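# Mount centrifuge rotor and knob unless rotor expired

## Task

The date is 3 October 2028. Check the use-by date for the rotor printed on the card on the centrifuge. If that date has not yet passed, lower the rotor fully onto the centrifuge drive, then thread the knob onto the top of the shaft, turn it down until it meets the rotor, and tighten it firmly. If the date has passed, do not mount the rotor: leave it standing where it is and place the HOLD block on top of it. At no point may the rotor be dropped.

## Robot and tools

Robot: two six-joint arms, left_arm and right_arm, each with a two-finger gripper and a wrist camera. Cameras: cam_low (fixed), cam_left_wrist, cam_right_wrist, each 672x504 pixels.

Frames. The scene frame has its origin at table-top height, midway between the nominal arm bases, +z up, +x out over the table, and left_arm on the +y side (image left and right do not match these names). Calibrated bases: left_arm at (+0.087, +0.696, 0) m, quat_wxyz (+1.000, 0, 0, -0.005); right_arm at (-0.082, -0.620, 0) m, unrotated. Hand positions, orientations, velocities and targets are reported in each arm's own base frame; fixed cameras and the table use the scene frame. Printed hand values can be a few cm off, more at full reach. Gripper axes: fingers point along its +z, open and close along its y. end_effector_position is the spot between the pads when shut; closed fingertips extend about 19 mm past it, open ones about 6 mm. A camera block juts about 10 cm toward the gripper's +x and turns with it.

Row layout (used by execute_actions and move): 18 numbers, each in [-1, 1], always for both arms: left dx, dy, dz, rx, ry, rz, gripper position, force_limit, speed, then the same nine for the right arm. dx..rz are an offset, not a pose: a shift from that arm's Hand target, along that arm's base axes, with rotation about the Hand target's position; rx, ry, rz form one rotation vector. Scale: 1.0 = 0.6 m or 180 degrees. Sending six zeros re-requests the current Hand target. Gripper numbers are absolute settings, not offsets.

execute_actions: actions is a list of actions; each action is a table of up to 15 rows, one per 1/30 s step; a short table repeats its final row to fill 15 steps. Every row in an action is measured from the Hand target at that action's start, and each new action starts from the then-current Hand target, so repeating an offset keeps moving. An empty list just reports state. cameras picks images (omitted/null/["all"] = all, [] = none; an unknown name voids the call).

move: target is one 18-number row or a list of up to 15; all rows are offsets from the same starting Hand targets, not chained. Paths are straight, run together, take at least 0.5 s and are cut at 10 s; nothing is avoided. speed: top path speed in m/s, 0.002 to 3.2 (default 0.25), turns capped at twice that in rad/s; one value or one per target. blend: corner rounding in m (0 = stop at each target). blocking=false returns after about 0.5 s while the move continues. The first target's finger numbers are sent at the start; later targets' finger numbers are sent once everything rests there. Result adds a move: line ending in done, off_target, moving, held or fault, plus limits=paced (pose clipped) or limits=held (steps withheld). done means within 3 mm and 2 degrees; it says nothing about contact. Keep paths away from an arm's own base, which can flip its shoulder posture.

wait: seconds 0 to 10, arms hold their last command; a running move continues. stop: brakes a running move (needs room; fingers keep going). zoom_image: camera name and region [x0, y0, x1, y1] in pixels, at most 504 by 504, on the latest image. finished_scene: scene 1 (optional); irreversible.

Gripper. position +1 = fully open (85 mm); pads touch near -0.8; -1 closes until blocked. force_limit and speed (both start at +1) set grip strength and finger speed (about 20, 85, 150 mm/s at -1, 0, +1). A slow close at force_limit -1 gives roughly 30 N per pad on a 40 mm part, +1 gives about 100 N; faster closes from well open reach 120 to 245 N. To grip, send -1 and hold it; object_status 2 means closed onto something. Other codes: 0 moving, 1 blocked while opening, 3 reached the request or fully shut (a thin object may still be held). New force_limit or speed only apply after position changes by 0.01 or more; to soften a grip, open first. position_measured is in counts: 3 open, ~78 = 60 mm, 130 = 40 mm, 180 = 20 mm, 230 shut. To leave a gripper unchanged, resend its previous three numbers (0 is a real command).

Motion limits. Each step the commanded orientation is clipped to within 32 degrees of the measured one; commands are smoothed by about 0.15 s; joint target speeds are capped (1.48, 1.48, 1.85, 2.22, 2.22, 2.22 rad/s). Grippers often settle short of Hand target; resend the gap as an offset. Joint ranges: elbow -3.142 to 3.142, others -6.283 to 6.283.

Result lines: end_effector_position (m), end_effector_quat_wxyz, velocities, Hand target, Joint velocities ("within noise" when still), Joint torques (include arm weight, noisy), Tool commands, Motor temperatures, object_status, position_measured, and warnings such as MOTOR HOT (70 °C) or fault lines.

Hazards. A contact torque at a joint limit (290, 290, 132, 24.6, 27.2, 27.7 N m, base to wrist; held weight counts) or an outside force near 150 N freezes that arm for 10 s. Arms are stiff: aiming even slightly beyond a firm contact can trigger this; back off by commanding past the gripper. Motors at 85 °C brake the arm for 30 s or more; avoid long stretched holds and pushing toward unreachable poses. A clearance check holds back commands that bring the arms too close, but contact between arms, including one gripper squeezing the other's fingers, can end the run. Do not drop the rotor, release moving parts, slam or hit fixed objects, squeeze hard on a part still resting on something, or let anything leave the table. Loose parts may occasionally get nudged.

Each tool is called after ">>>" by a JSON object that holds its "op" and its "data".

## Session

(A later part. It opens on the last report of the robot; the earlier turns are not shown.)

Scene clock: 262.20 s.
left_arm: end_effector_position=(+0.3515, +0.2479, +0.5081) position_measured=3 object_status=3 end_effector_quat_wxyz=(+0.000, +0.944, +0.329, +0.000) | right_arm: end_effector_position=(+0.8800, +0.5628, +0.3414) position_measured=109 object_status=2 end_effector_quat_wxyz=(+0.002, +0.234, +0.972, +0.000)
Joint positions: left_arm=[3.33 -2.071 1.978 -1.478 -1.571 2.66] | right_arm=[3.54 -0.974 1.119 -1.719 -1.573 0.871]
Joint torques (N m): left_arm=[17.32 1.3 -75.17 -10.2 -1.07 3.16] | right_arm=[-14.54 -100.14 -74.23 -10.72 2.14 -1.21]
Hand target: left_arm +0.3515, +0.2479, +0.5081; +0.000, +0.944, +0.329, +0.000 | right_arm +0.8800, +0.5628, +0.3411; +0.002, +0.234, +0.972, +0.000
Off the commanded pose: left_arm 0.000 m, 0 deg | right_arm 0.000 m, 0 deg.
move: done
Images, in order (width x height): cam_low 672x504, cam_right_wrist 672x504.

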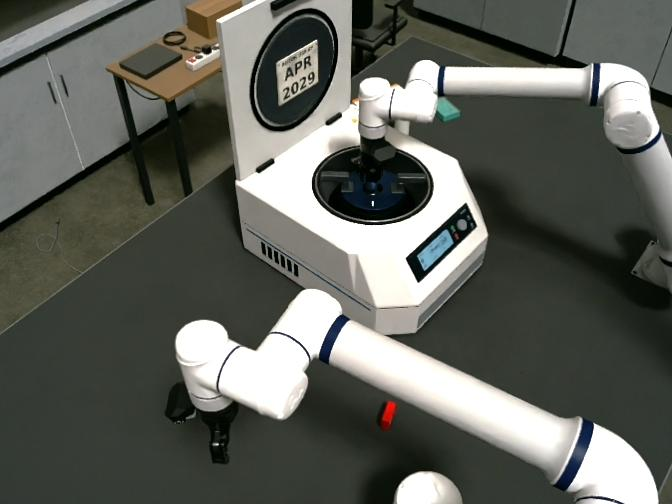

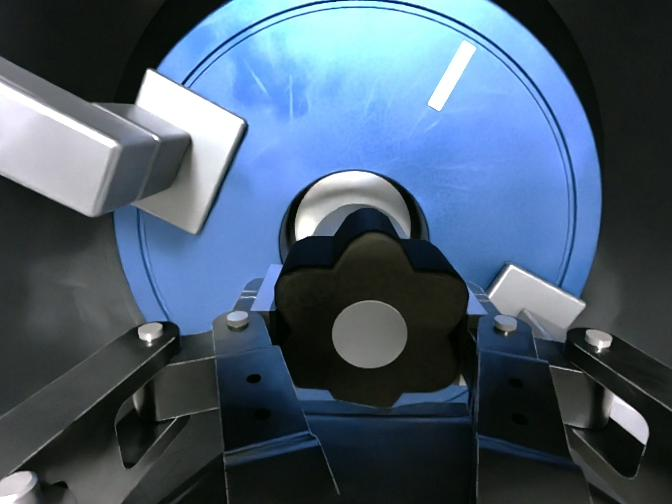

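>>> {"op": "move", "data": {"target": [0,0,0,0,0,0,1,1,1,0,0,-0.005,0,0,0,-1,-0.5,-1], "speed": 0.02, "cameras": []}}

>>> {"op": "move", "data": {"target": [0,0,0,0,0,0,1,1,1,0,0,-0.005,0,0,0,-1,-0.5,-1], "speed": 0.02, "cameras": ["cam_low"]}}

>>> {"op": "zoom_image", "data": {"camera": "cam_low", "region": [350, 150, 400, 210]}}

Scene clock: 263.63 s.
left_arm: end_effector_position=(+0.3515, +0.2479, +0.5081) position_measured=3 object_status=3 end_effector_quat_wxyz=(+0.000, +0.944, +0.329, +0.000) | right_arm: end_effector_position=(+0.8800, +0.5628, +0.3383) position_measured=109 object_status=2 end_effector_quat_wxyz=(+0.002, +0.234, +0.972, +0.000)
Joint positions: left_arm=[3.33 -2.071 1.978 -1.478 -1.571 2.66] | right_arm=[3.54 -0.973 1.123 -1.724 -1.573 0.871]
Joint torques (N m): left_arm=[17.99 1.21 -75.49 -10 -0.95 2.82] | right_arm=[-14.23 -100.39 -74.42 -11.33 1.98 -1.28]
Hand target: left_arm +0.3515, +0.2479, +0.5081; +0.000, +0.944, +0.329, +0.000 | right_arm +0.8800, +0.5628, +0.3381; +0.002, +0.234, +0.972, +0.000
Off the commanded pose: left_arm 0.000 m, 0 deg | right_arm 0.000 m, 0 deg.
move: done
No camera images: "cameras" was empty.

Scene clock: 264.33 s.
left_arm: end_effector_position=(+0.3515, +0.2479, +0.5081) position_measured=3 object_status=3 end_effector_quat_wxyz=(+0.000, +0.944, +0.329, +0.000) | right_arm: end_effector_position=(+0.8800, +0.5628, +0.3353) position_measured=109 object_status=2 end_effector_quat_wxyz=(+0.002, +0.234, +0.972, +0.000)
Joint positions: left_arm=[3.33 -2.071 1.978 -1.478 -1.571 2.66] | right_arm=[3.54 -0.972 1.127 -1.729 -1.573 0.871]
Joint torques (N m): left_arm=[17.65 0.42 -75.1 -9.96 -0.87 2.95] | right_arm=[-13 -100.87 -73.4 -11.08 1.98 -1.3]
Hand target: left_arm +0.3515, +0.2479, +0.5081; +0.000, +0.944, +0.329, +0.000 | right_arm +0.8800, +0.5628, +0.3351; +0.002, +0.234, +0.972, +0.000
Off the commanded pose: left_arm 0.000 m, 0 deg | right_arm 0.000 m, 0 deg.
move: done
Images, in order (width x height): cam_low 672x504.

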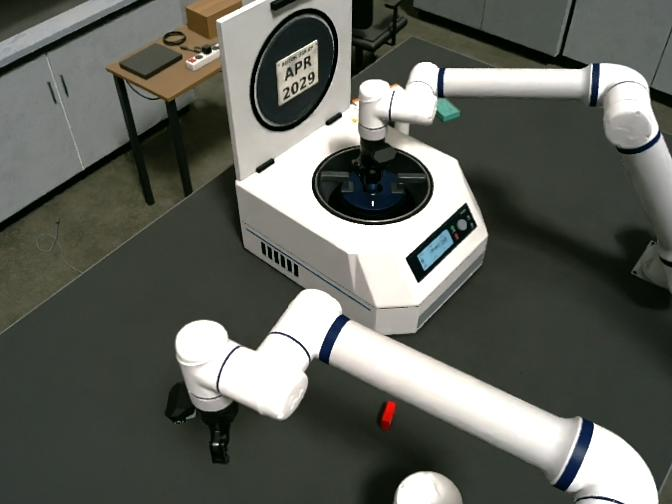

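Scaled by 8.400 from the camera's 672x504 image, which has a finer 960x720 frame.

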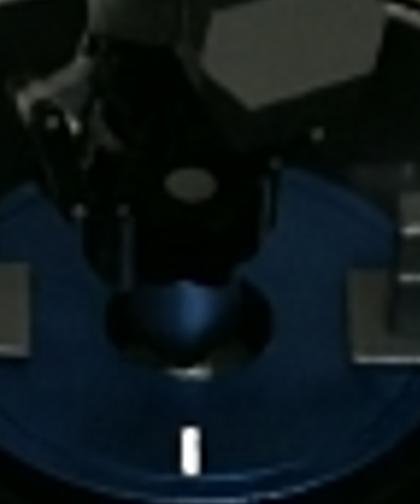

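>>> {"op": "move", "data": {"target": [0,0,0,0,0,0,1,1,1,0,0,-0.004,0,0,0,-1,-0.5,-1], "speed": 0.015, "cameras": []}}

>>> {"op": "move", "data": {"target": [0,0,0,0,0,0,1,1,1,0,0,-0.004,0,0,0,-1,-0.5,-1], "speed": 0.015, "cameras": ["cam_low","cam_right_wrist"]}}

>>> {"op": "zoom_image", "data": {"camera": "cam_low", "region": [350, 150, 400, 210]}}

>>> {"op": "zoom_image", "data": {"camera": "cam_right_wrist", "region": [230, 150, 510, 410]}}

Scene clock: 265.83 s.
left_arm: end_effector_position=(+0.3515, +0.2479, +0.5081) position_measured=3 object_status=3 end_effector_quat_wxyz=(+0.000, +0.944, +0.329, +0.000) | right_arm: end_effector_position=(+0.8800, +0.5628, +0.3328) position_measured=109 object_status=2 end_effector_quat_wxyz=(+0.002, +0.234, +0.972, +0.000)
Joint positions: left_arm=[3.33 -2.071 1.978 -1.478 -1.571 2.66] | right_arm=[3.54 -0.971 1.131 -1.733 -1.573 0.871]
Joint torques (N m): left_arm=[17.41 1.68 -75.26 -10.01 -0.78 2.92] | right_arm=[-11.02 -101.12 -73.83 -10.57 1.98 -1.21]
Hand target: left_arm +0.3515, +0.2479, +0.5081; +0.000, +0.944, +0.329, +0.000 | right_arm +0.8800, +0.5628, +0.3327; +0.002, +0.234, +0.972, +0.000
Off the commanded pose: left_arm 0.000 m, 0 deg | right_arm 0.000 m, 0 deg.
move: done
No camera images: "cameras" was empty.

Scene clock: 266.53 s.
left_arm: end_effector_position=(+0.3515, +0.2479, +0.5081) position_measured=3 object_status=3 end_effector_quat_wxyz=(+0.000, +0.944, +0.329, +0.000) | right_arm: end_effector_position=(+0.8800, +0.5628, +0.3305) position_measured=109 object_status=2 end_effector_quat_wxyz=(+0.002, +0.234, +0.972, +0.000)
Joint positions: left_arm=[3.33 -2.071 1.978 -1.478 -1.571 2.66] | right_arm=[3.54 -0.971 1.134 -1.736 -1.573 0.871]
Joint torques (N m): left_arm=[18.39 2.48 -75.16 -9.95 -1.16 2.98] | right_arm=[-10.19 -100.73 -72.83 -10.69 2.02 -1.28]
Hand target: left_arm +0.3515, +0.2479, +0.5081; +0.000, +0.944, +0.329, +0.000 | right_arm +0.8800, +0.5628, +0.3303; +0.002, +0.234, +0.972, +0.000
Off the commanded pose: left_arm 0.000 m, 0 deg | right_arm 0.000 m, 0 deg.
move: done
Images, in order (width x height): cam_low 672x504, cam_right_wrist 672x504.

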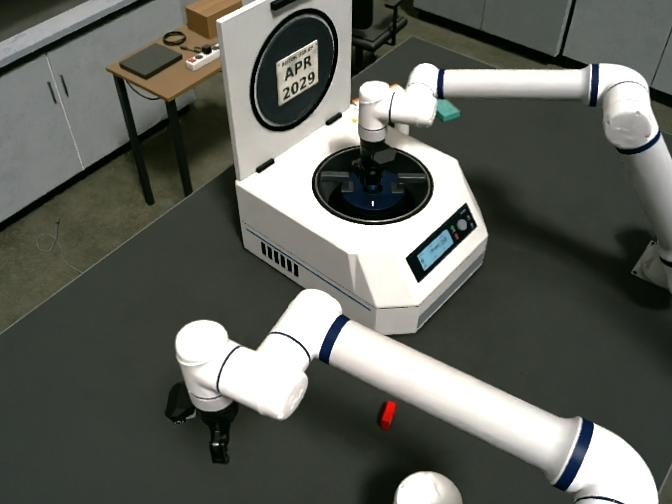

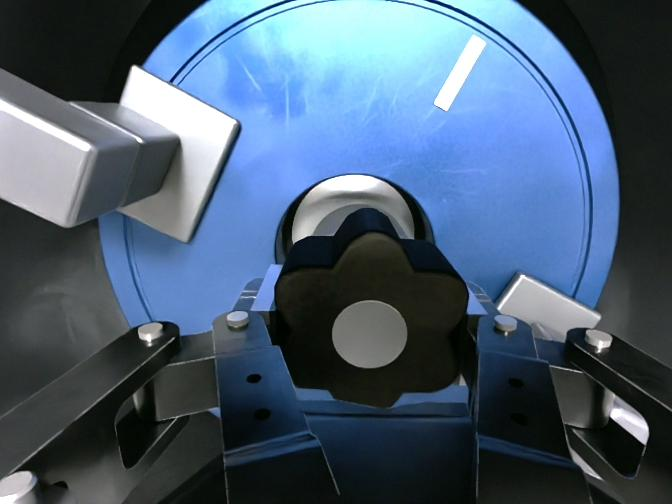

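Scaled by 8.400 from the camera's 672x504 image, which has a finer 960x720 frame.

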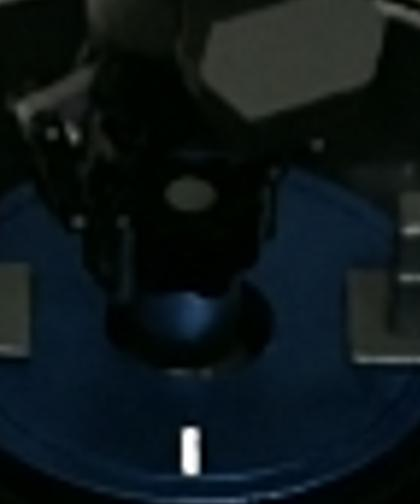

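Scaled by 1.800 from the camera's 672x504 image, which has a finer 960x720 frame.

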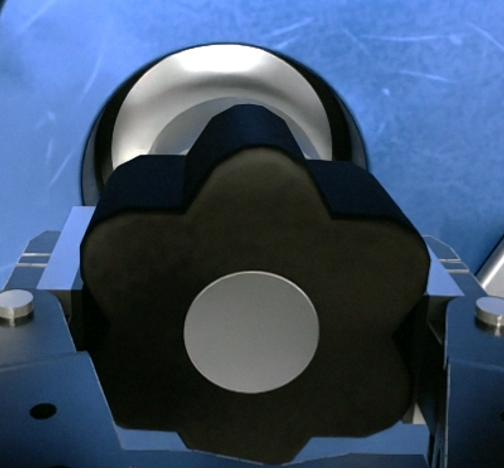

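>>> {"op": "move", "data": {"target": [0,0,0,0,0,0,1,1,1,0,0,-0.005,0,0,0,-1,-0.5,-1], "speed": 0.015, "cameras": []}}

>>> {"op": "move", "data": {"target": [0,0,0,0,0,0,1,1,1,0,0,-0.005,0,0,0,-1,-0.5,-1], "speed": 0.015, "cameras": ["cam_low"]}}

>>> {"op": "zoom_image", "data": {"camera": "cam_low", "region": [350, 150, 400, 210]}}

Scene clock: 267.90 s.
left_arm: end_effector_position=(+0.3515, +0.2479, +0.5081) position_measured=3 object_status=3 end_effector_quat_wxyz=(+0.000, +0.944, +0.329, +0.000) | right_arm: end_effector_position=(+0.8800, +0.5628, +0.3275) position_measured=109 object_status=2 end_effector_quat_wxyz=(+0.002, +0.234, +0.972, +0.000)
Joint positions: left_arm=[3.33 -2.071 1.978 -1.478 -1.571 2.66] | right_arm=[3.54 -0.97 1.137 -1.741 -1.573 0.871]
Joint torques (N m): left_arm=[18.01 -0.13 -75.4 -9.8 -0.89 3.02] | right_arm=[-9.28 -100.34 -73.13 -10.92 2.05 -1.23]
Hand target: left_arm +0.3515, +0.2479, +0.5081; +0.000, +0.944, +0.329, +0.000 | right_arm +0.8800, +0.5628, +0.3273; +0.002, +0.234, +0.972, +0.000
Off the commanded pose: left_arm 0.000 m, 0 deg | right_arm 0.000 m, 0 deg.
move: done
No camera images: "cameras" was empty.

Scene clock: 268.60 s.
left_arm: end_effector_position=(+0.3515, +0.2479, +0.5081) position_measured=3 object_status=3 end_effector_quat_wxyz=(+0.000, +0.944, +0.329, +0.000) | right_arm: end_effector_position=(+0.8801, +0.5628, +0.3245) position_measured=109 object_status=2 end_effector_quat_wxyz=(+0.002, +0.234, +0.972, +0.000)
Joint positions: left_arm=[3.33 -2.071 1.978 -1.478 -1.571 2.66] | right_arm=[3.54 -0.969 1.141 -1.746 -1.573 0.871]
Joint torques (N m): left_arm=[16.89 -0.51 -75.05 -9.73 -0.81 2.79] | right_arm=[-8.47 -84.87 -63.01 -12.43 1.76 -1.24]
Hand target: left_arm +0.3515, +0.2479, +0.5081; +0.000, +0.944, +0.329, +0.000 | right_arm +0.8800, +0.5628, +0.3243; +0.002, +0.234, +0.972, +0.000
Off the commanded pose: left_arm 0.000 m, 0 deg | right_arm 0.000 m, 0 deg.
move: done
Images, in order (width x height): cam_low 672x504.

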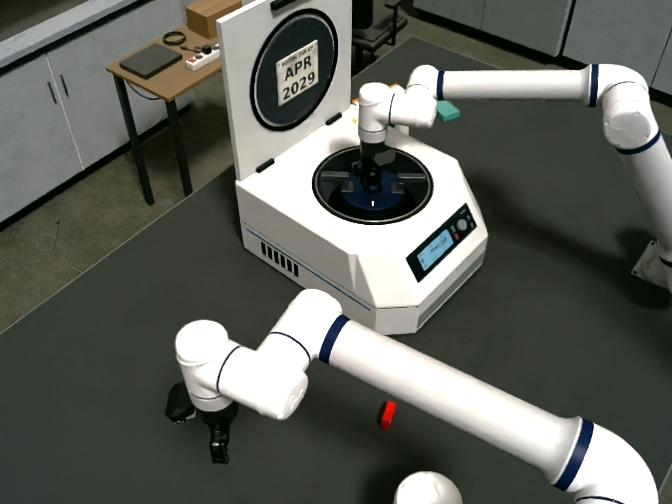

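Scaled by 8.400 from the camera's 672x504 image, which has a finer 960x720 frame.

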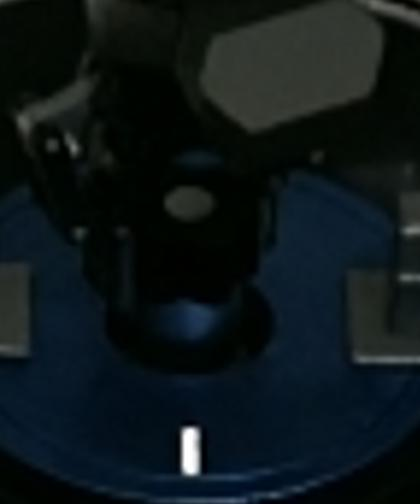

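>>> {"op": "move", "data": {"target": [[0,0,0,0,0,0,1,1,1,-0.0055,-0.0052,-0.0004,0,0,-0.2222,-1,-0.5,-1],[0,0,0,0,0,0,1,1,1,-0.0128,-0.0055,-0.0008,0,0,-0.4444,-1,-0.5,-1],[0,0,0,0,0,0,1,1,1,-0.0188,-0.0010,-0.0012,0,0,-0.6667,-1,-0.5,-1],[0,0,0,0,0,0,1,1,1,-0.0205,0.0062,-0.0017,0,0,-0.8889,-1,-0.5,-1]], "speed": 0.4, "blend": 0.003, "cameras": ["cam_low","cam_right_wrist"]}}

>>> {"op": "zoom_image", "data": {"camera": "cam_low", "region": [350, 150, 400, 210]}}

Scene clock: 273.93 s.
left_arm: end_effector_position=(+0.3515, +0.2479, +0.5081) position_measured=3 object_status=3 end_effector_quat_wxyz=(+0.000, +0.944, +0.329, +0.000) | right_arm: end_effector_position=(+0.8677, +0.5665, +0.3233) position_measured=109 object_status=2 end_effector_quat_wxyz=(+0.000, +0.998, -0.061, -0.002)
Joint positions: left_arm=[3.33 -2.071 1.978 -1.478 -1.571 2.66] | right_arm=[3.548 -0.981 1.162 -1.748 -1.57 3.67]
Joint torques (N m): left_arm=[16.09 -0.06 -75.17 -9.82 -0.94 2.71] | right_arm=[13.99 -100.84 -92.81 -1.69 -1.56 1.28]
Hand target: left_arm +0.3515, +0.2479, +0.5081; +0.000, +0.944, +0.329, +0.000 | right_arm +0.8677, +0.5665, +0.3233; +0.000, +0.998, -0.061, -0.002
Off the commanded pose: left_arm 0.000 m, 0 deg | right_arm 0.000 m, 0 deg.
move: done
Images, in order (width x height): cam_low 672x504, cam_right_wrist 672x504.

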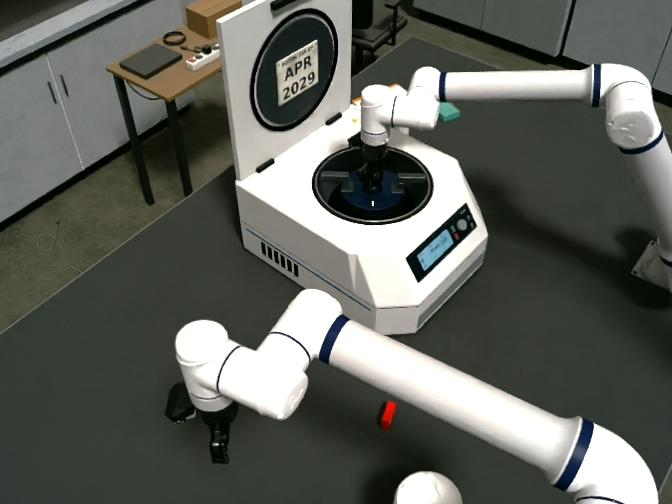

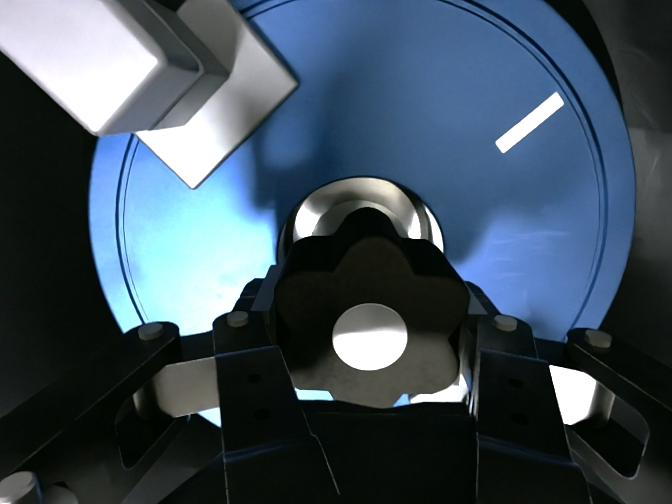

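Scaled by 8.400 from the camera's 672x504 image, which has a finer 960x720 frame.

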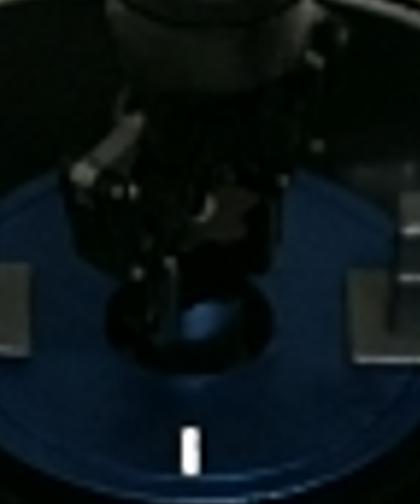

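>>> {"op": "move", "data": {"target": [[0,0,0,0,0,0,1,1,1,0.0035,0.0067,-0.001,0,0,-0.2222,-1,-0.5,-1],[0,0,0,0,0,0,1,1,1,0.0103,0.0095,-0.002,0,0,-0.4444,-1,-0.5,-1],[0,0,0,0,0,0,1,1,1,0.0173,0.0073,-0.003,0,0,-0.6667,-1,-0.5,-1],[0,0,0,0,0,0,1,1,1,0.02,0.0045,-0.0035,0,0,-0.7778,-1,-0.5,-1]], "speed": 0.4, "blend": 0.003, "cameras": ["cam_low","cam_right_wrist"]}}

>>> {"op": "zoom_image", "data": {"camera": "cam_low", "region": [350, 150, 400, 210]}}

Scene clock: 278.60 s.
left_arm: end_effector_position=(+0.3515, +0.2479, +0.5081) position_measured=3 object_status=3 end_effector_quat_wxyz=(+0.000, +0.944, +0.329, +0.000) | right_arm: end_effector_position=(+0.8798, +0.5692, +0.3212) position_measured=109 object_status=2 end_effector_quat_wxyz=(+0.002, -0.284, +0.959, +0.001)
Joint positions: left_arm=[3.33 -2.071 1.978 -1.478 -1.571 2.66] | right_arm=[3.545 -0.963 1.137 -1.749 -1.57 6.111]
Joint torques (N m): left_arm=[17.54 1.7 -75.15 -9.7 -0.96 2.66] | right_arm=[14.49 -100.77 -96.65 -3.14 -1.61 1.38]
Hand target: left_arm +0.3515, +0.2479, +0.5081; +0.000, +0.944, +0.329, +0.000 | right_arm +0.8797, +0.5692, +0.3212; +0.002, -0.284, +0.959, +0.001
Off the commanded pose: left_arm 0.000 m, 0 deg | right_arm 0.000 m, 0 deg.
move: done
Images, in order (width x height): cam_low 672x504, cam_right_wrist 672x504.

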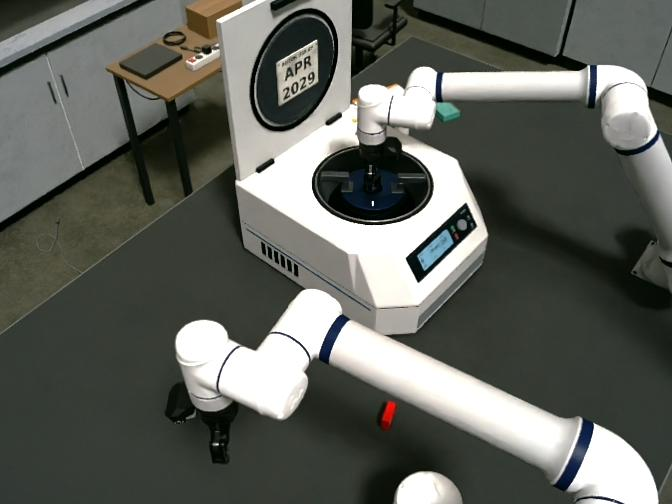

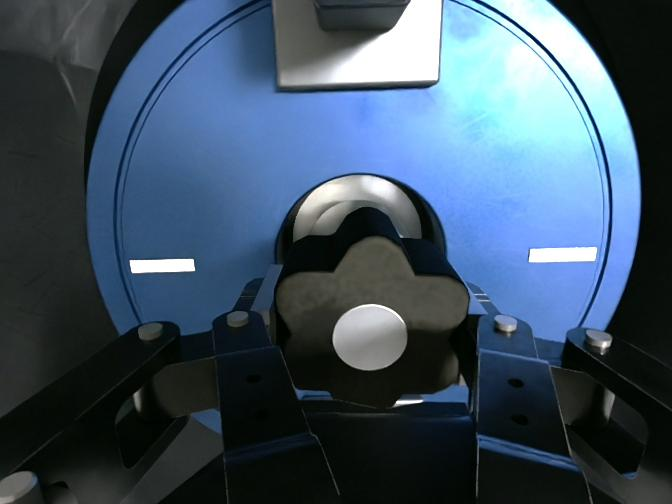

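Scaled by 8.400 from the camera's 672x504 image, which has a finer 960x720 frame.

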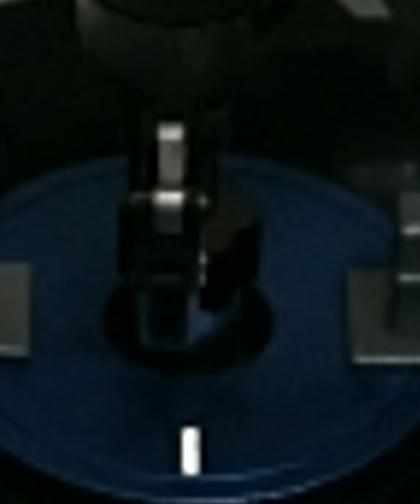

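>>> {"op": "move", "data": {"target": [0,0,0,0,0,0,1,1,1,0,0,-0.004,0,0,0,-1,-0.5,-1], "speed": 0.015, "cameras": ["cam_right_wrist"]}}

Scene clock: 279.73 s.
left_arm: end_effector_position=(+0.3515, +0.2479, +0.5081) position_measured=3 object_status=3 end_effector_quat_wxyz=(+0.000, +0.944, +0.329, +0.000) | right_arm: end_effector_position=(+0.8797, +0.5692, +0.3189) position_measured=109 object_status=2 end_effector_quat_wxyz=(+0.001, -0.284, +0.959, +0.001)
Joint positions: left_arm=[3.33 -2.071 1.978 -1.478 -1.571 2.66] | right_arm=[3.545 -0.962 1.14 -1.752 -1.57 6.112]
Joint torques (N m): left_arm=[16.86 0.13 -75.76 -9.71 -1.22 2.67] | right_arm=[5.77 -97.35 -73.16 -12.79 -1.33 1.3]
Hand target: left_arm +0.3515, +0.2479, +0.5081; +0.000, +0.944, +0.329, +0.000 | right_arm +0.8797, +0.5692, +0.3188; +0.002, -0.284, +0.959, +0.001
Off the commanded pose: left_arm 0.000 m, 0 deg | right_arm 0.000 m, 0 deg.
move: done
Images, in order (width x height): cam_right_wrist 672x504.

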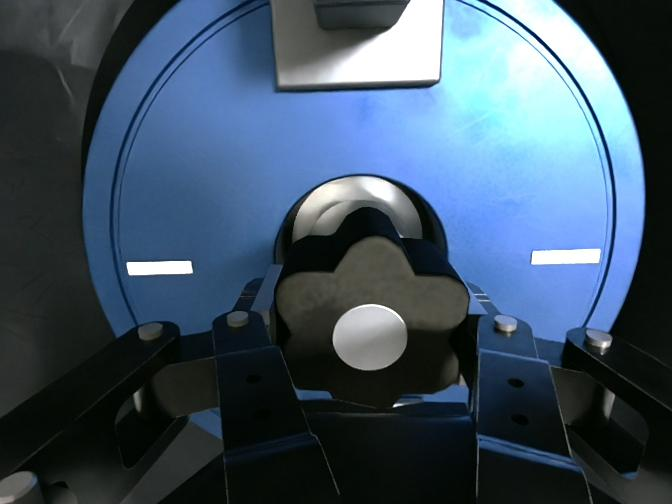

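>>> {"op": "move", "data": {"target": [0,0,0,0,0,0,1,1,1,0,0,-0.004,0,0,0,-1,-0.5,-1], "speed": 0.015, "cameras": []}}

>>> {"op": "move", "data": {"target": [0,0,0,0,0,0,1,1,1,0,0,-0.004,0,0,0,-1,-0.5,-1], "speed": 0.015, "cameras": ["cam_low","cam_right_wrist"]}}

>>> {"op": "zoom_image", "data": {"camera": "cam_low", "region": [350, 150, 400, 210]}}

>>> {"op": "zoom_image", "data": {"camera": "cam_right_wrist", "region": [230, 150, 510, 410]}}

Scene clock: 281.23 s.
left_arm: end_effector_position=(+0.3515, +0.2479, +0.5081) position_measured=3 object_status=3 end_effector_quat_wxyz=(+0.000, +0.944, +0.329, +0.000) | right_arm: end_effector_position=(+0.8797, +0.5692, +0.3165) position_measured=109 object_status=2 end_effector_quat_wxyz=(+0.001, -0.284, +0.959, +0.001)
Joint positions: left_arm=[3.33 -2.071 1.978 -1.478 -1.571 2.66] | right_arm=[3.545 -0.961 1.143 -1.756 -1.57 6.112]
Joint torques (N m): left_arm=[16.28 0.92 -74.4 -9.59 -1.18 2.56] | right_arm=[-13.77 -98.7 -73.56 -12.87 -1.24 1.27]
Hand target: left_arm +0.3515, +0.2479, +0.5081; +0.000, +0.944, +0.329, +0.000 | right_arm +0.8797, +0.5692, +0.3164; +0.002, -0.284, +0.959, +0.001
Off the commanded pose: left_arm 0.000 m, 0 deg | right_arm 0.000 m, 0 deg.
move: done
No camera images: "cameras" was empty.

Scene clock: 281.93 s.
left_arm: end_effector_position=(+0.3515, +0.2479, +0.5081) position_measured=3 object_status=3 end_effector_quat_wxyz=(+0.000, +0.944, +0.329, +0.000) | right_arm: end_effector_position=(+0.8798, +0.5692, +0.3142) position_measured=109 object_status=2 end_effector_quat_wxyz=(+0.002, -0.284, +0.959, +0.001)
Joint positions: left_arm=[3.33 -2.071 1.978 -1.478 -1.571 2.66] | right_arm=[3.545 -0.96 1.146 -1.76 -1.57 6.112]
Joint torques (N m): left_arm=[15.94 1.82 -74.97 -9.59 -0.79 2.62] | right_arm=[-14.39 -58.89 -38.13 -7.13 -1.26 1.28]
Hand target: left_arm +0.3515, +0.2479, +0.5081; +0.000, +0.944, +0.329, +0.000 | right_arm +0.8797, +0.5692, +0.3140; +0.002, -0.284, +0.959, +0.001
Off the commanded pose: left_arm 0.000 m, 0 deg | right_arm 0.000 m, 0 deg.
move: done
Images, in order (width x height): cam_low 672x504, cam_right_wrist 672x504.

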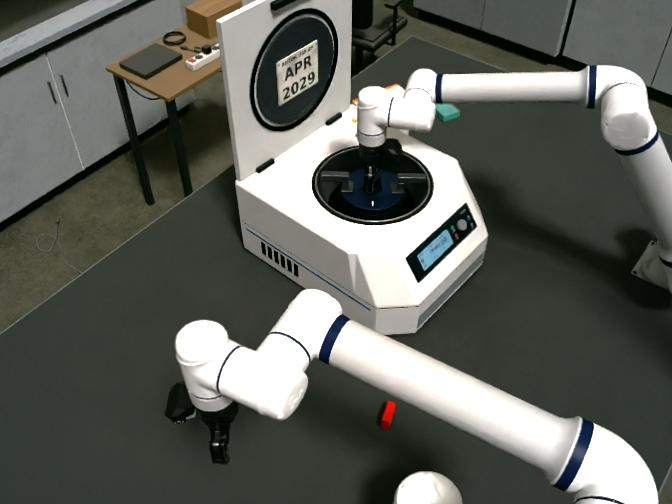

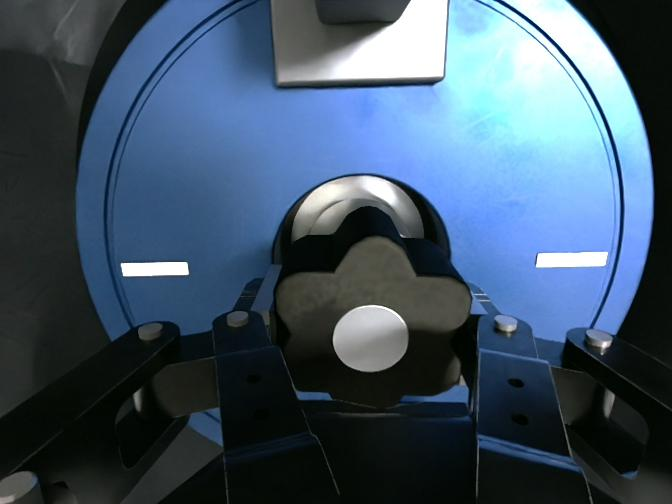

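Scaled by 8.400 from the camera's 672x504 image, which has a finer 960x720 frame.

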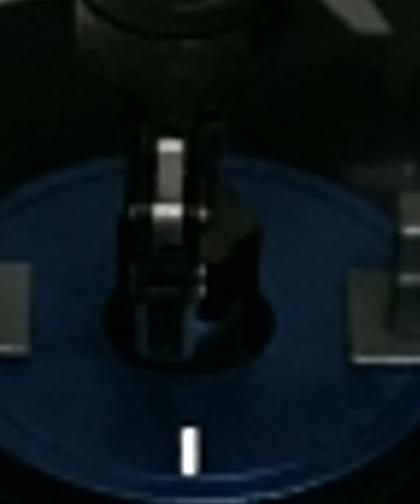

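Scaled by 1.800 from the camera's 672x504 image, which has a finer 960x720 frame.

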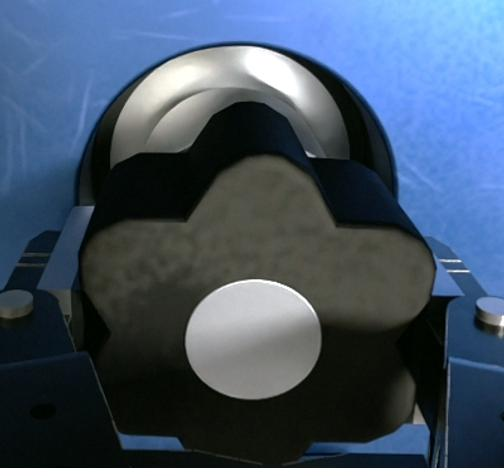

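>>> {"op": "move", "data": {"target": [0,0,0,0,0,0,1,1,1,0,0,0.002,0,0,0,-1,-0.5,-1], "speed": 0.015, "cameras": []}}

>>> {"op": "move", "data": {"target": [0,0,0,0,0,0,1,1,1,0,0,0,0,0,0,0.4,-0.5,-1], "cameras": ["cam_low","cam_right_wrist"]}}

>>> {"op": "zoom_image", "data": {"camera": "cam_low", "region": [350, 150, 400, 210]}}

Scene clock: 283.53 s.
left_arm: end_effector_position=(+0.3515, +0.2479, +0.5081) position_measured=3 object_status=3 end_effector_quat_wxyz=(+0.000, +0.944, +0.329, +0.000) | right_arm: end_effector_position=(+0.8797, +0.5692, +0.3149) position_measured=109 object_status=2 end_effector_quat_wxyz=(+0.001, -0.284, +0.959, +0.001)
Joint positions: left_arm=[3.33 -2.071 1.978 -1.478 -1.571 2.66] | right_arm=[3.545 -0.96 1.145 -1.758 -1.57 6.112]
Joint torques (N m): left_arm=[16.74 0.16 -75.64 -9.55 -0.88 2.83] | right_arm=[-16.25 -111.65 -85.41 -1.19 -1.29 1.22]
Hand target: left_arm +0.3515, +0.2479, +0.5081; +0.000, +0.944, +0.329, +0.000 | right_arm +0.8797, +0.5692, +0.3152; +0.002, -0.284, +0.959, +0.001
Off the commanded pose: left_arm 0.000 m, 0 deg | right_arm 0.000 m, 0 deg.
move: done
No camera images: "cameras" was empty.

Scene clock: 284.40 s.
left_arm: end_effector_position=(+0.3515, +0.2479, +0.5081) position_measured=3 object_status=3 end_effector_quat_wxyz=(+0.000, +0.944, +0.329, +0.000) | right_arm: end_effector_position=(+0.8797, +0.5692, +0.3152) position_measured=78 object_status=0 end_effector_quat_wxyz=(+0.001, -0.284, +0.959, +0.001)
Joint positions: left_arm=[3.33 -2.071 1.978 -1.478 -1.571 2.66] | right_arm=[3.545 -0.961 1.145 -1.758 -1.57 6.112]
Joint torques (N m): left_arm=[16.16 0.74 -75.54 -9.4 -0.83 2.66] | right_arm=[-11.42 -115 -88.83 -3.83 -1.23 1.01]
Hand target: left_arm +0.3515, +0.2479, +0.5081; +0.000, +0.944, +0.329, +0.000 | right_arm +0.8797, +0.5692, +0.3152; +0.002, -0.284, +0.959, +0.001
Off the commanded pose: left_arm 0.000 m, 0 deg | right_arm 0.000 m, 0 deg.
move: done
Images, in order (width x height): cam_low 672x504, cam_right_wrist 672x504.

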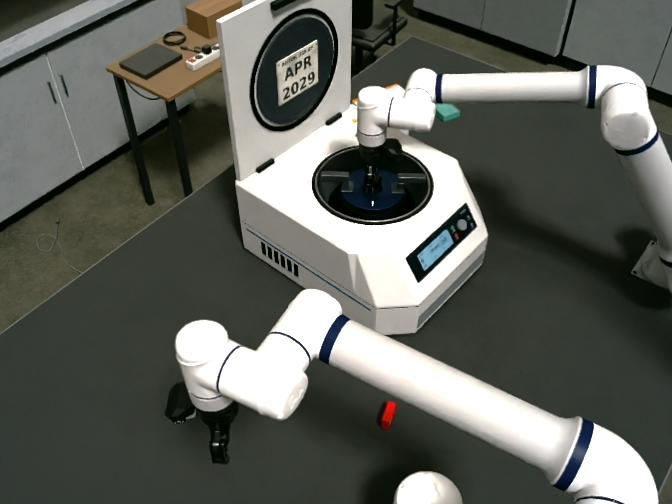

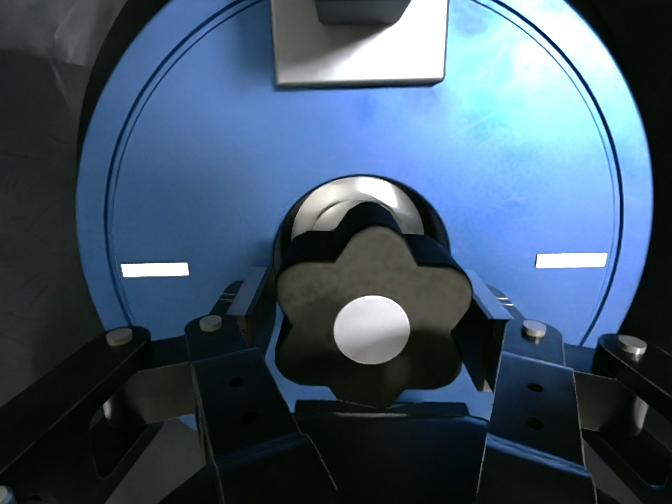

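Scaled by 8.400 from the camera's 672x504 image, which has a finer 960x720 frame.

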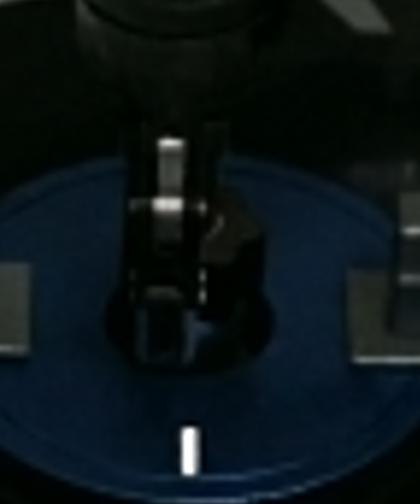

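>>> {"op": "move", "data": {"target": [[0,0,0,0,0,0,1,1,1,-0.0132,0.0048,0,0,0,0.3333,0.4,-0.5,-1],[0,0,0,0,0,0,1,1,1,-0.0228,-0.0015,0,0,0,0.6667,0.4,-0.5,-1],[0,0,0,0,0,0,1,1,1,-0.0242,-0.0075,0,0,0,0.8333,0.4,-0.5,-1]], "speed": 0.6, "blend": 0.004, "cameras": ["cam_right_wrist"]}}

>>> {"op": "move", "data": {"target": [[0,0,0,0,0,0,1,1,1,0.0063,-0.0097,0,0,0,0.3333,0.4,-0.5,-1],[0,0,0,0,0,0,1,1,1,0.018,-0.0092,0,0,0,0.6667,0.4,-0.5,-1],[0,0,0,0,0,0,1,1,1,0.022,-0.0047,0,0,0,0.8333,0.4,-0.5,-1]], "speed": 0.6, "blend": 0.004, "cameras": ["cam_low","cam_right_wrist"]}}

>>> {"op": "zoom_image", "data": {"camera": "cam_low", "region": [350, 150, 400, 210]}}

Scene clock: 289.47 s.
left_arm: end_effector_position=(+0.3515, +0.2479, +0.5081) position_measured=3 object_status=3 end_effector_quat_wxyz=(+0.000, +0.944, +0.329, +0.000) | right_arm: end_effector_position=(+0.8652, +0.5647, +0.3152) position_measured=78 object_status=3 end_effector_quat_wxyz=(+0.000, +1.000, +0.026, -0.002)
Joint positions: left_arm=[3.33 -2.071 1.978 -1.478 -1.571 2.66] | right_arm=[3.547 -0.984 1.18 -1.764 -1.57 3.496]
Joint torques (N m): left_arm=[14.86 1.36 -74.59 -9.53 -0.97 2.48] | right_arm=[-15.91 -113.52 -68.6 -10.41 2.09 -2.05]
Hand target: left_arm +0.3515, +0.2479, +0.5081; +0.000, +0.944, +0.329, +0.000 | right_arm +0.8652, +0.5647, +0.3152; +0.000, +1.000, +0.026, -0.002
Off the commanded pose: left_arm 0.000 m, 0 deg | right_arm 0.000 m, 0 deg.
move: done
Images, in order (width x height): cam_right_wrist 672x504.

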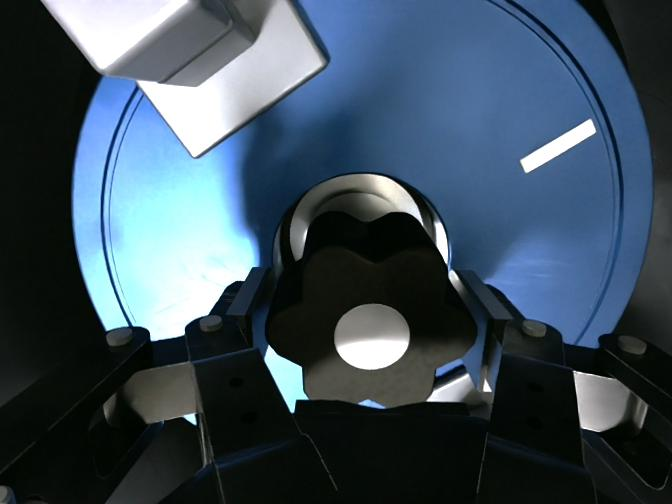

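Scene clock: 292.57 s.
left_arm: end_effector_position=(+0.3515, +0.2479, +0.5081) position_measured=3 object_status=3 end_effector_quat_wxyz=(+0.000, +0.944, +0.329, +0.000) | right_arm: end_effector_position=(+0.8784, +0.5619, +0.3152) position_measured=78 object_status=3 end_effector_quat_wxyz=(+0.002, +0.234, +0.972, +0.000)
Joint positions: left_arm=[3.33 -2.071 1.978 -1.478 -1.571 2.66] | right_arm=[3.54 -0.969 1.158 -1.763 -1.573 0.871]
Joint torques (N m): left_arm=[14.3 0.92 -74.7 -9.38 -0.99 2.55] | right_arm=[-17.4 -96.8 -88.35 -1.47 2.18 -2.38]
Hand target: left_arm +0.3515, +0.2479, +0.5081; +0.000, +0.944, +0.329, +0.000 | right_arm +0.8784, +0.5619, +0.3152; +0.002, +0.234, +0.972, +0.000
Off the commanded pose: left_arm 0.000 m, 0 deg | right_arm 0.000 m, 0 deg.
move: done
Images, in order (width x height): cam_low 672x504, cam_right_wrist 672x504.

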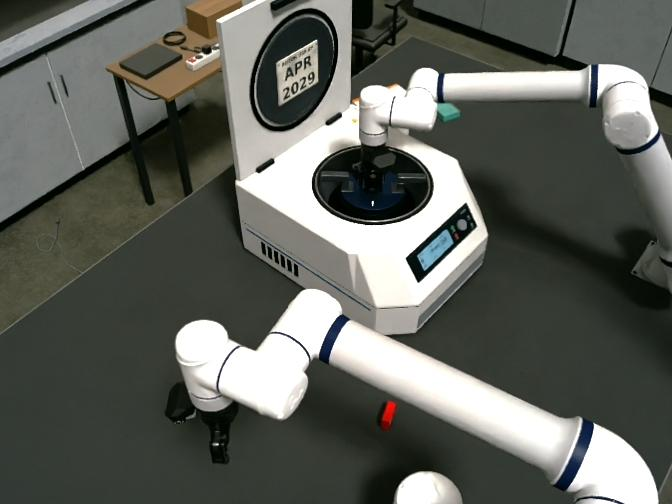

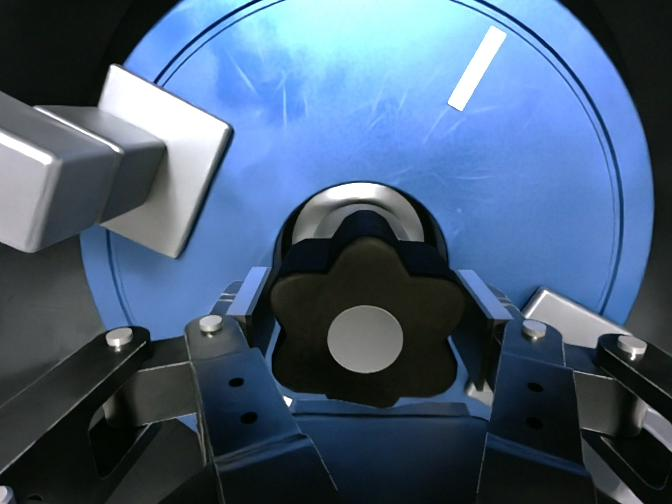

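Scaled by 8.400 from the camera's 672x504 image, which has a finer 960x720 frame.

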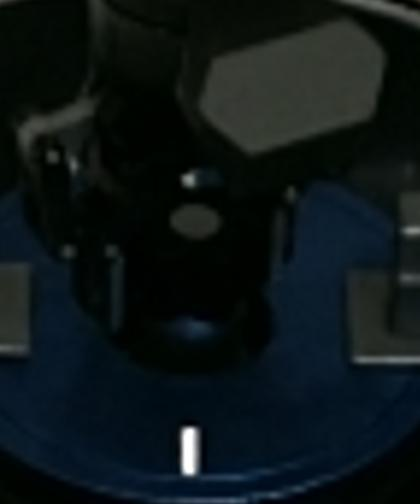

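>>> {"op": "move", "data": {"target": [0,0,0,0,0,0,1,1,1,-0.0008,-0.0015,0,0,0,0,0.4,-0.5,-1], "speed": 0.03, "cameras": []}}

>>> {"op": "move", "data": {"target": [0,0,0,0,0,0,1,1,1,0,0,0,0,0,0,-1,-0.3,-1], "cameras": []}}

>>> {"op": "wait", "data": {"seconds": 0.6, "cameras": ["cam_right_wrist"]}}

Scene clock: 294.00 s.
left_arm: end_effector_position=(+0.3515, +0.2479, +0.5081) position_measured=3 object_status=3 end_effector_quat_wxyz=(+0.000, +0.944, +0.329, +0.000) | right_arm: end_effector_position=(+0.8780, +0.5610, +0.3152) position_measured=78 object_status=3 end_effector_quat_wxyz=(+0.002, +0.234, +0.972, +0.000)
Joint positions: left_arm=[3.33 -2.071 1.978 -1.478 -1.571 2.66] | right_arm=[3.54 -0.971 1.161 -1.764 -1.573 0.87]
Joint torques (N m): left_arm=[16.71 0.47 -75.12 -9.48 -1.2 2.57] | right_arm=[-15.77 -113.66 -67.88 -10.35 2.18 -2.03]
Hand target: left_arm +0.3515, +0.2479, +0.5081; +0.000, +0.944, +0.329, +0.000 | right_arm +0.8779, +0.5610, +0.3152; +0.002, +0.234, +0.972, +0.000
Off the commanded pose: left_arm 0.000 m, 0 deg | right_arm 0.000 m, 0 deg.
move: done
No camera images: "cameras" was empty.

Scene clock: 294.90 s.
left_arm: end_effector_position=(+0.3515, +0.2479, +0.5081) position_measured=3 object_status=3 end_effector_quat_wxyz=(+0.000, +0.944, +0.329, +0.000) | right_arm: end_effector_position=(+0.8780, +0.5610, +0.3153) position_measured=109 object_status=0 end_effector_quat_wxyz=(+0.002, +0.234, +0.972, +0.000)
Joint positions: left_arm=[3.33 -2.071 1.978 -1.478 -1.571 2.66] | right_arm=[3.54 -0.971 1.161 -1.764 -1.573 0.87]
Joint torques (N m): left_arm=[15.75 1.42 -75.17 -9.54 -1.04 2.14] | right_arm=[-16.3 -107.76 -68.49 -2.86 2.13 -2.26]
Hand target: left_arm +0.3515, +0.2479, +0.5081; +0.000, +0.944, +0.329, +0.000 | right_arm +0.8779, +0.5610, +0.3152; +0.002, +0.234, +0.972, +0.000
Off the commanded pose: left_arm 0.000 m, 0 deg | right_arm 0.000 m, 0 deg.
move: done
No camera images: "cameras" was empty.

Scene clock: 295.50 s.
left_arm: end_effector_position=(+0.3515, +0.2479, +0.5081) position_measured=3 object_status=3 end_effector_quat_wxyz=(+0.000, +0.944, +0.329, +0.000) | right_arm: end_effector_position=(+0.8779, +0.5610, +0.3152) position_measured=109 object_status=2 end_effector_quat_wxyz=(+0.002, +0.234, +0.972, +0.000)
Joint positions: left_arm=[3.33 -2.071 1.978 -1.478 -1.571 2.66] | right_arm=[3.54 -0.971 1.161 -1.764 -1.573 0.87]
Joint torques (N m): left_arm=[16.88 1.7 -75.01 -9.39 -1.02 2.39] | right_arm=[-16.15 -97.34 -68.24 -0.8 2.04 -1.91]
Hand target: left_arm +0.3515, +0.2479, +0.5081; +0.000, +0.944, +0.329, +0.000 | right_arm +0.8779, +0.5610, +0.3152; +0.002, +0.234, +0.972, +0.000
Tool commands: left_gripper/position=+1.0 left_gripper/force_limit=+1.0 left_gripper/speed=+1.0 right_gripper/position=-1.0 right_gripper/force_limit=-0.3 right_gripper/speed=-1.0
Off the commanded pose: left_arm 0.000 m, 0 deg | right_arm 0.000 m, 0 deg.
wait: 0.60 s; at rest by 0.17 s
Images, in order (width x height): cam_right_wrist 672x504.

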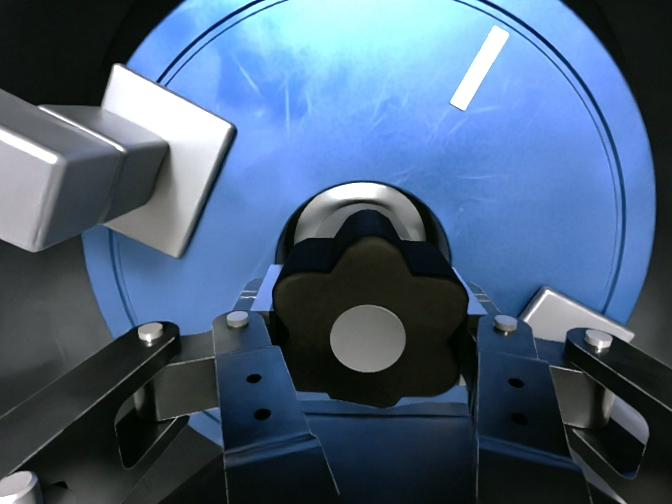

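>>> {"op": "move", "data": {"target": [[0,0,0,0,0,0,1,1,1,-0.0058,-0.0053,-0.0008,0,0,-0.2222,-1,-0.3,-1],[0,0,0,0,0,0,1,1,1,-0.0137,-0.0058,-0.0012,0,0,-0.4444,-1,-0.3,-1],[0,0,0,0,0,0,1,1,1,-0.0202,-0.0010,-0.0016,0,0,-0.6667,-1,-0.3,-1],[0,0,0,0,0,0,1,1,1,-0.0220,0.0068,-0.002,0,0,-0.8889,-1,-0.3,-1]], "speed": 0.4, "blend": 0.003, "cameras": ["cam_low","cam_right_wrist"]}}

>>> {"op": "zoom_image", "data": {"camera": "cam_low", "region": [350, 150, 400, 210]}}

Scene clock: 300.60 s.
left_arm: end_effector_position=(+0.3515, +0.2479, +0.5081) position_measured=3 object_status=3 end_effector_quat_wxyz=(+0.000, +0.944, +0.329, +0.000) | right_arm: end_effector_position=(+0.8647, +0.5651, +0.3140) position_measured=109 object_status=2 end_effector_quat_wxyz=(+0.000, +0.998, -0.061, -0.002)
Joint positions: left_arm=[3.33 -2.071 1.978 -1.478 -1.571 2.66] | right_arm=[3.547 -0.984 1.183 -1.767 -1.57 3.67]
Joint torques (N m): left_arm=[14.62 2.64 -74.19 -9.28 -0.97 2.03] | right_arm=[22.96 -100.8 -79.81 1.38 -1.48 1.57]
Hand target: left_arm +0.3515, +0.2479, +0.5081; +0.000, +0.944, +0.329, +0.000 | right_arm +0.8647, +0.5651, +0.3140; +0.000, +0.998, -0.062, -0.002
Off the commanded pose: left_arm 0.000 m, 0 deg | right_arm 0.000 m, 0 deg.
move: done
Images, in order (width x height): cam_low 672x504, cam_right_wrist 672x504.

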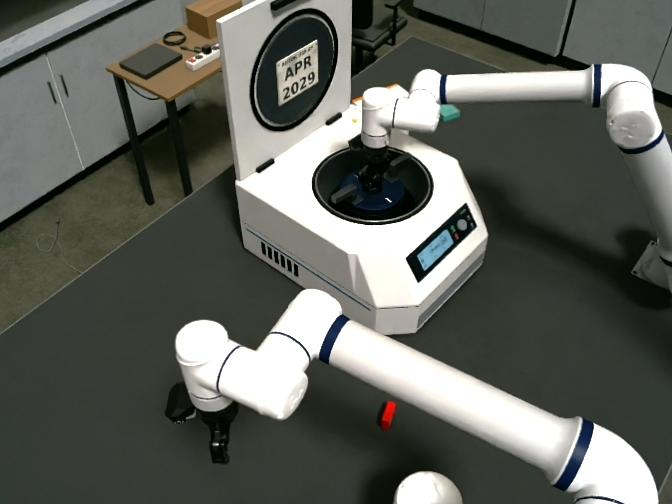

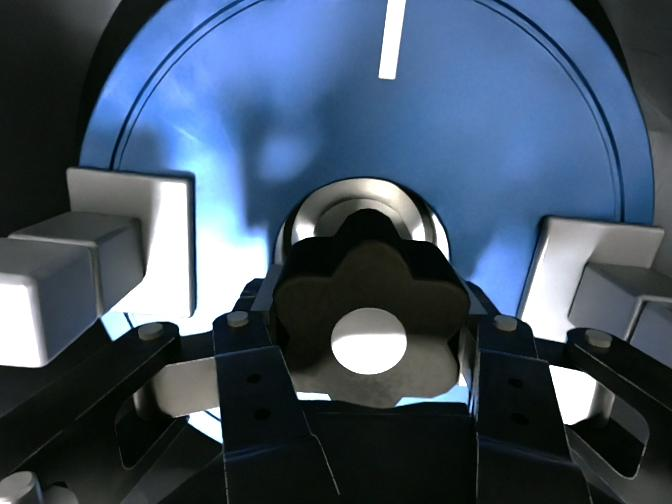

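Scaled by 8.400 from the camera's 672x504 image, which has a finer 960x720 frame.

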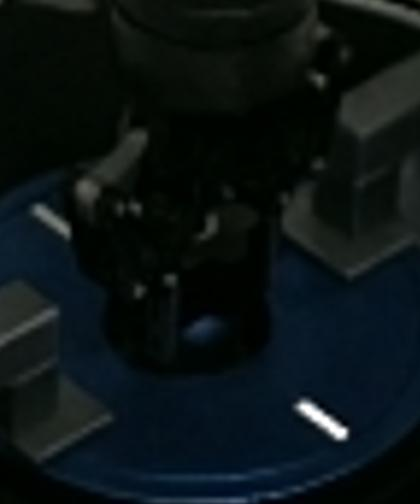

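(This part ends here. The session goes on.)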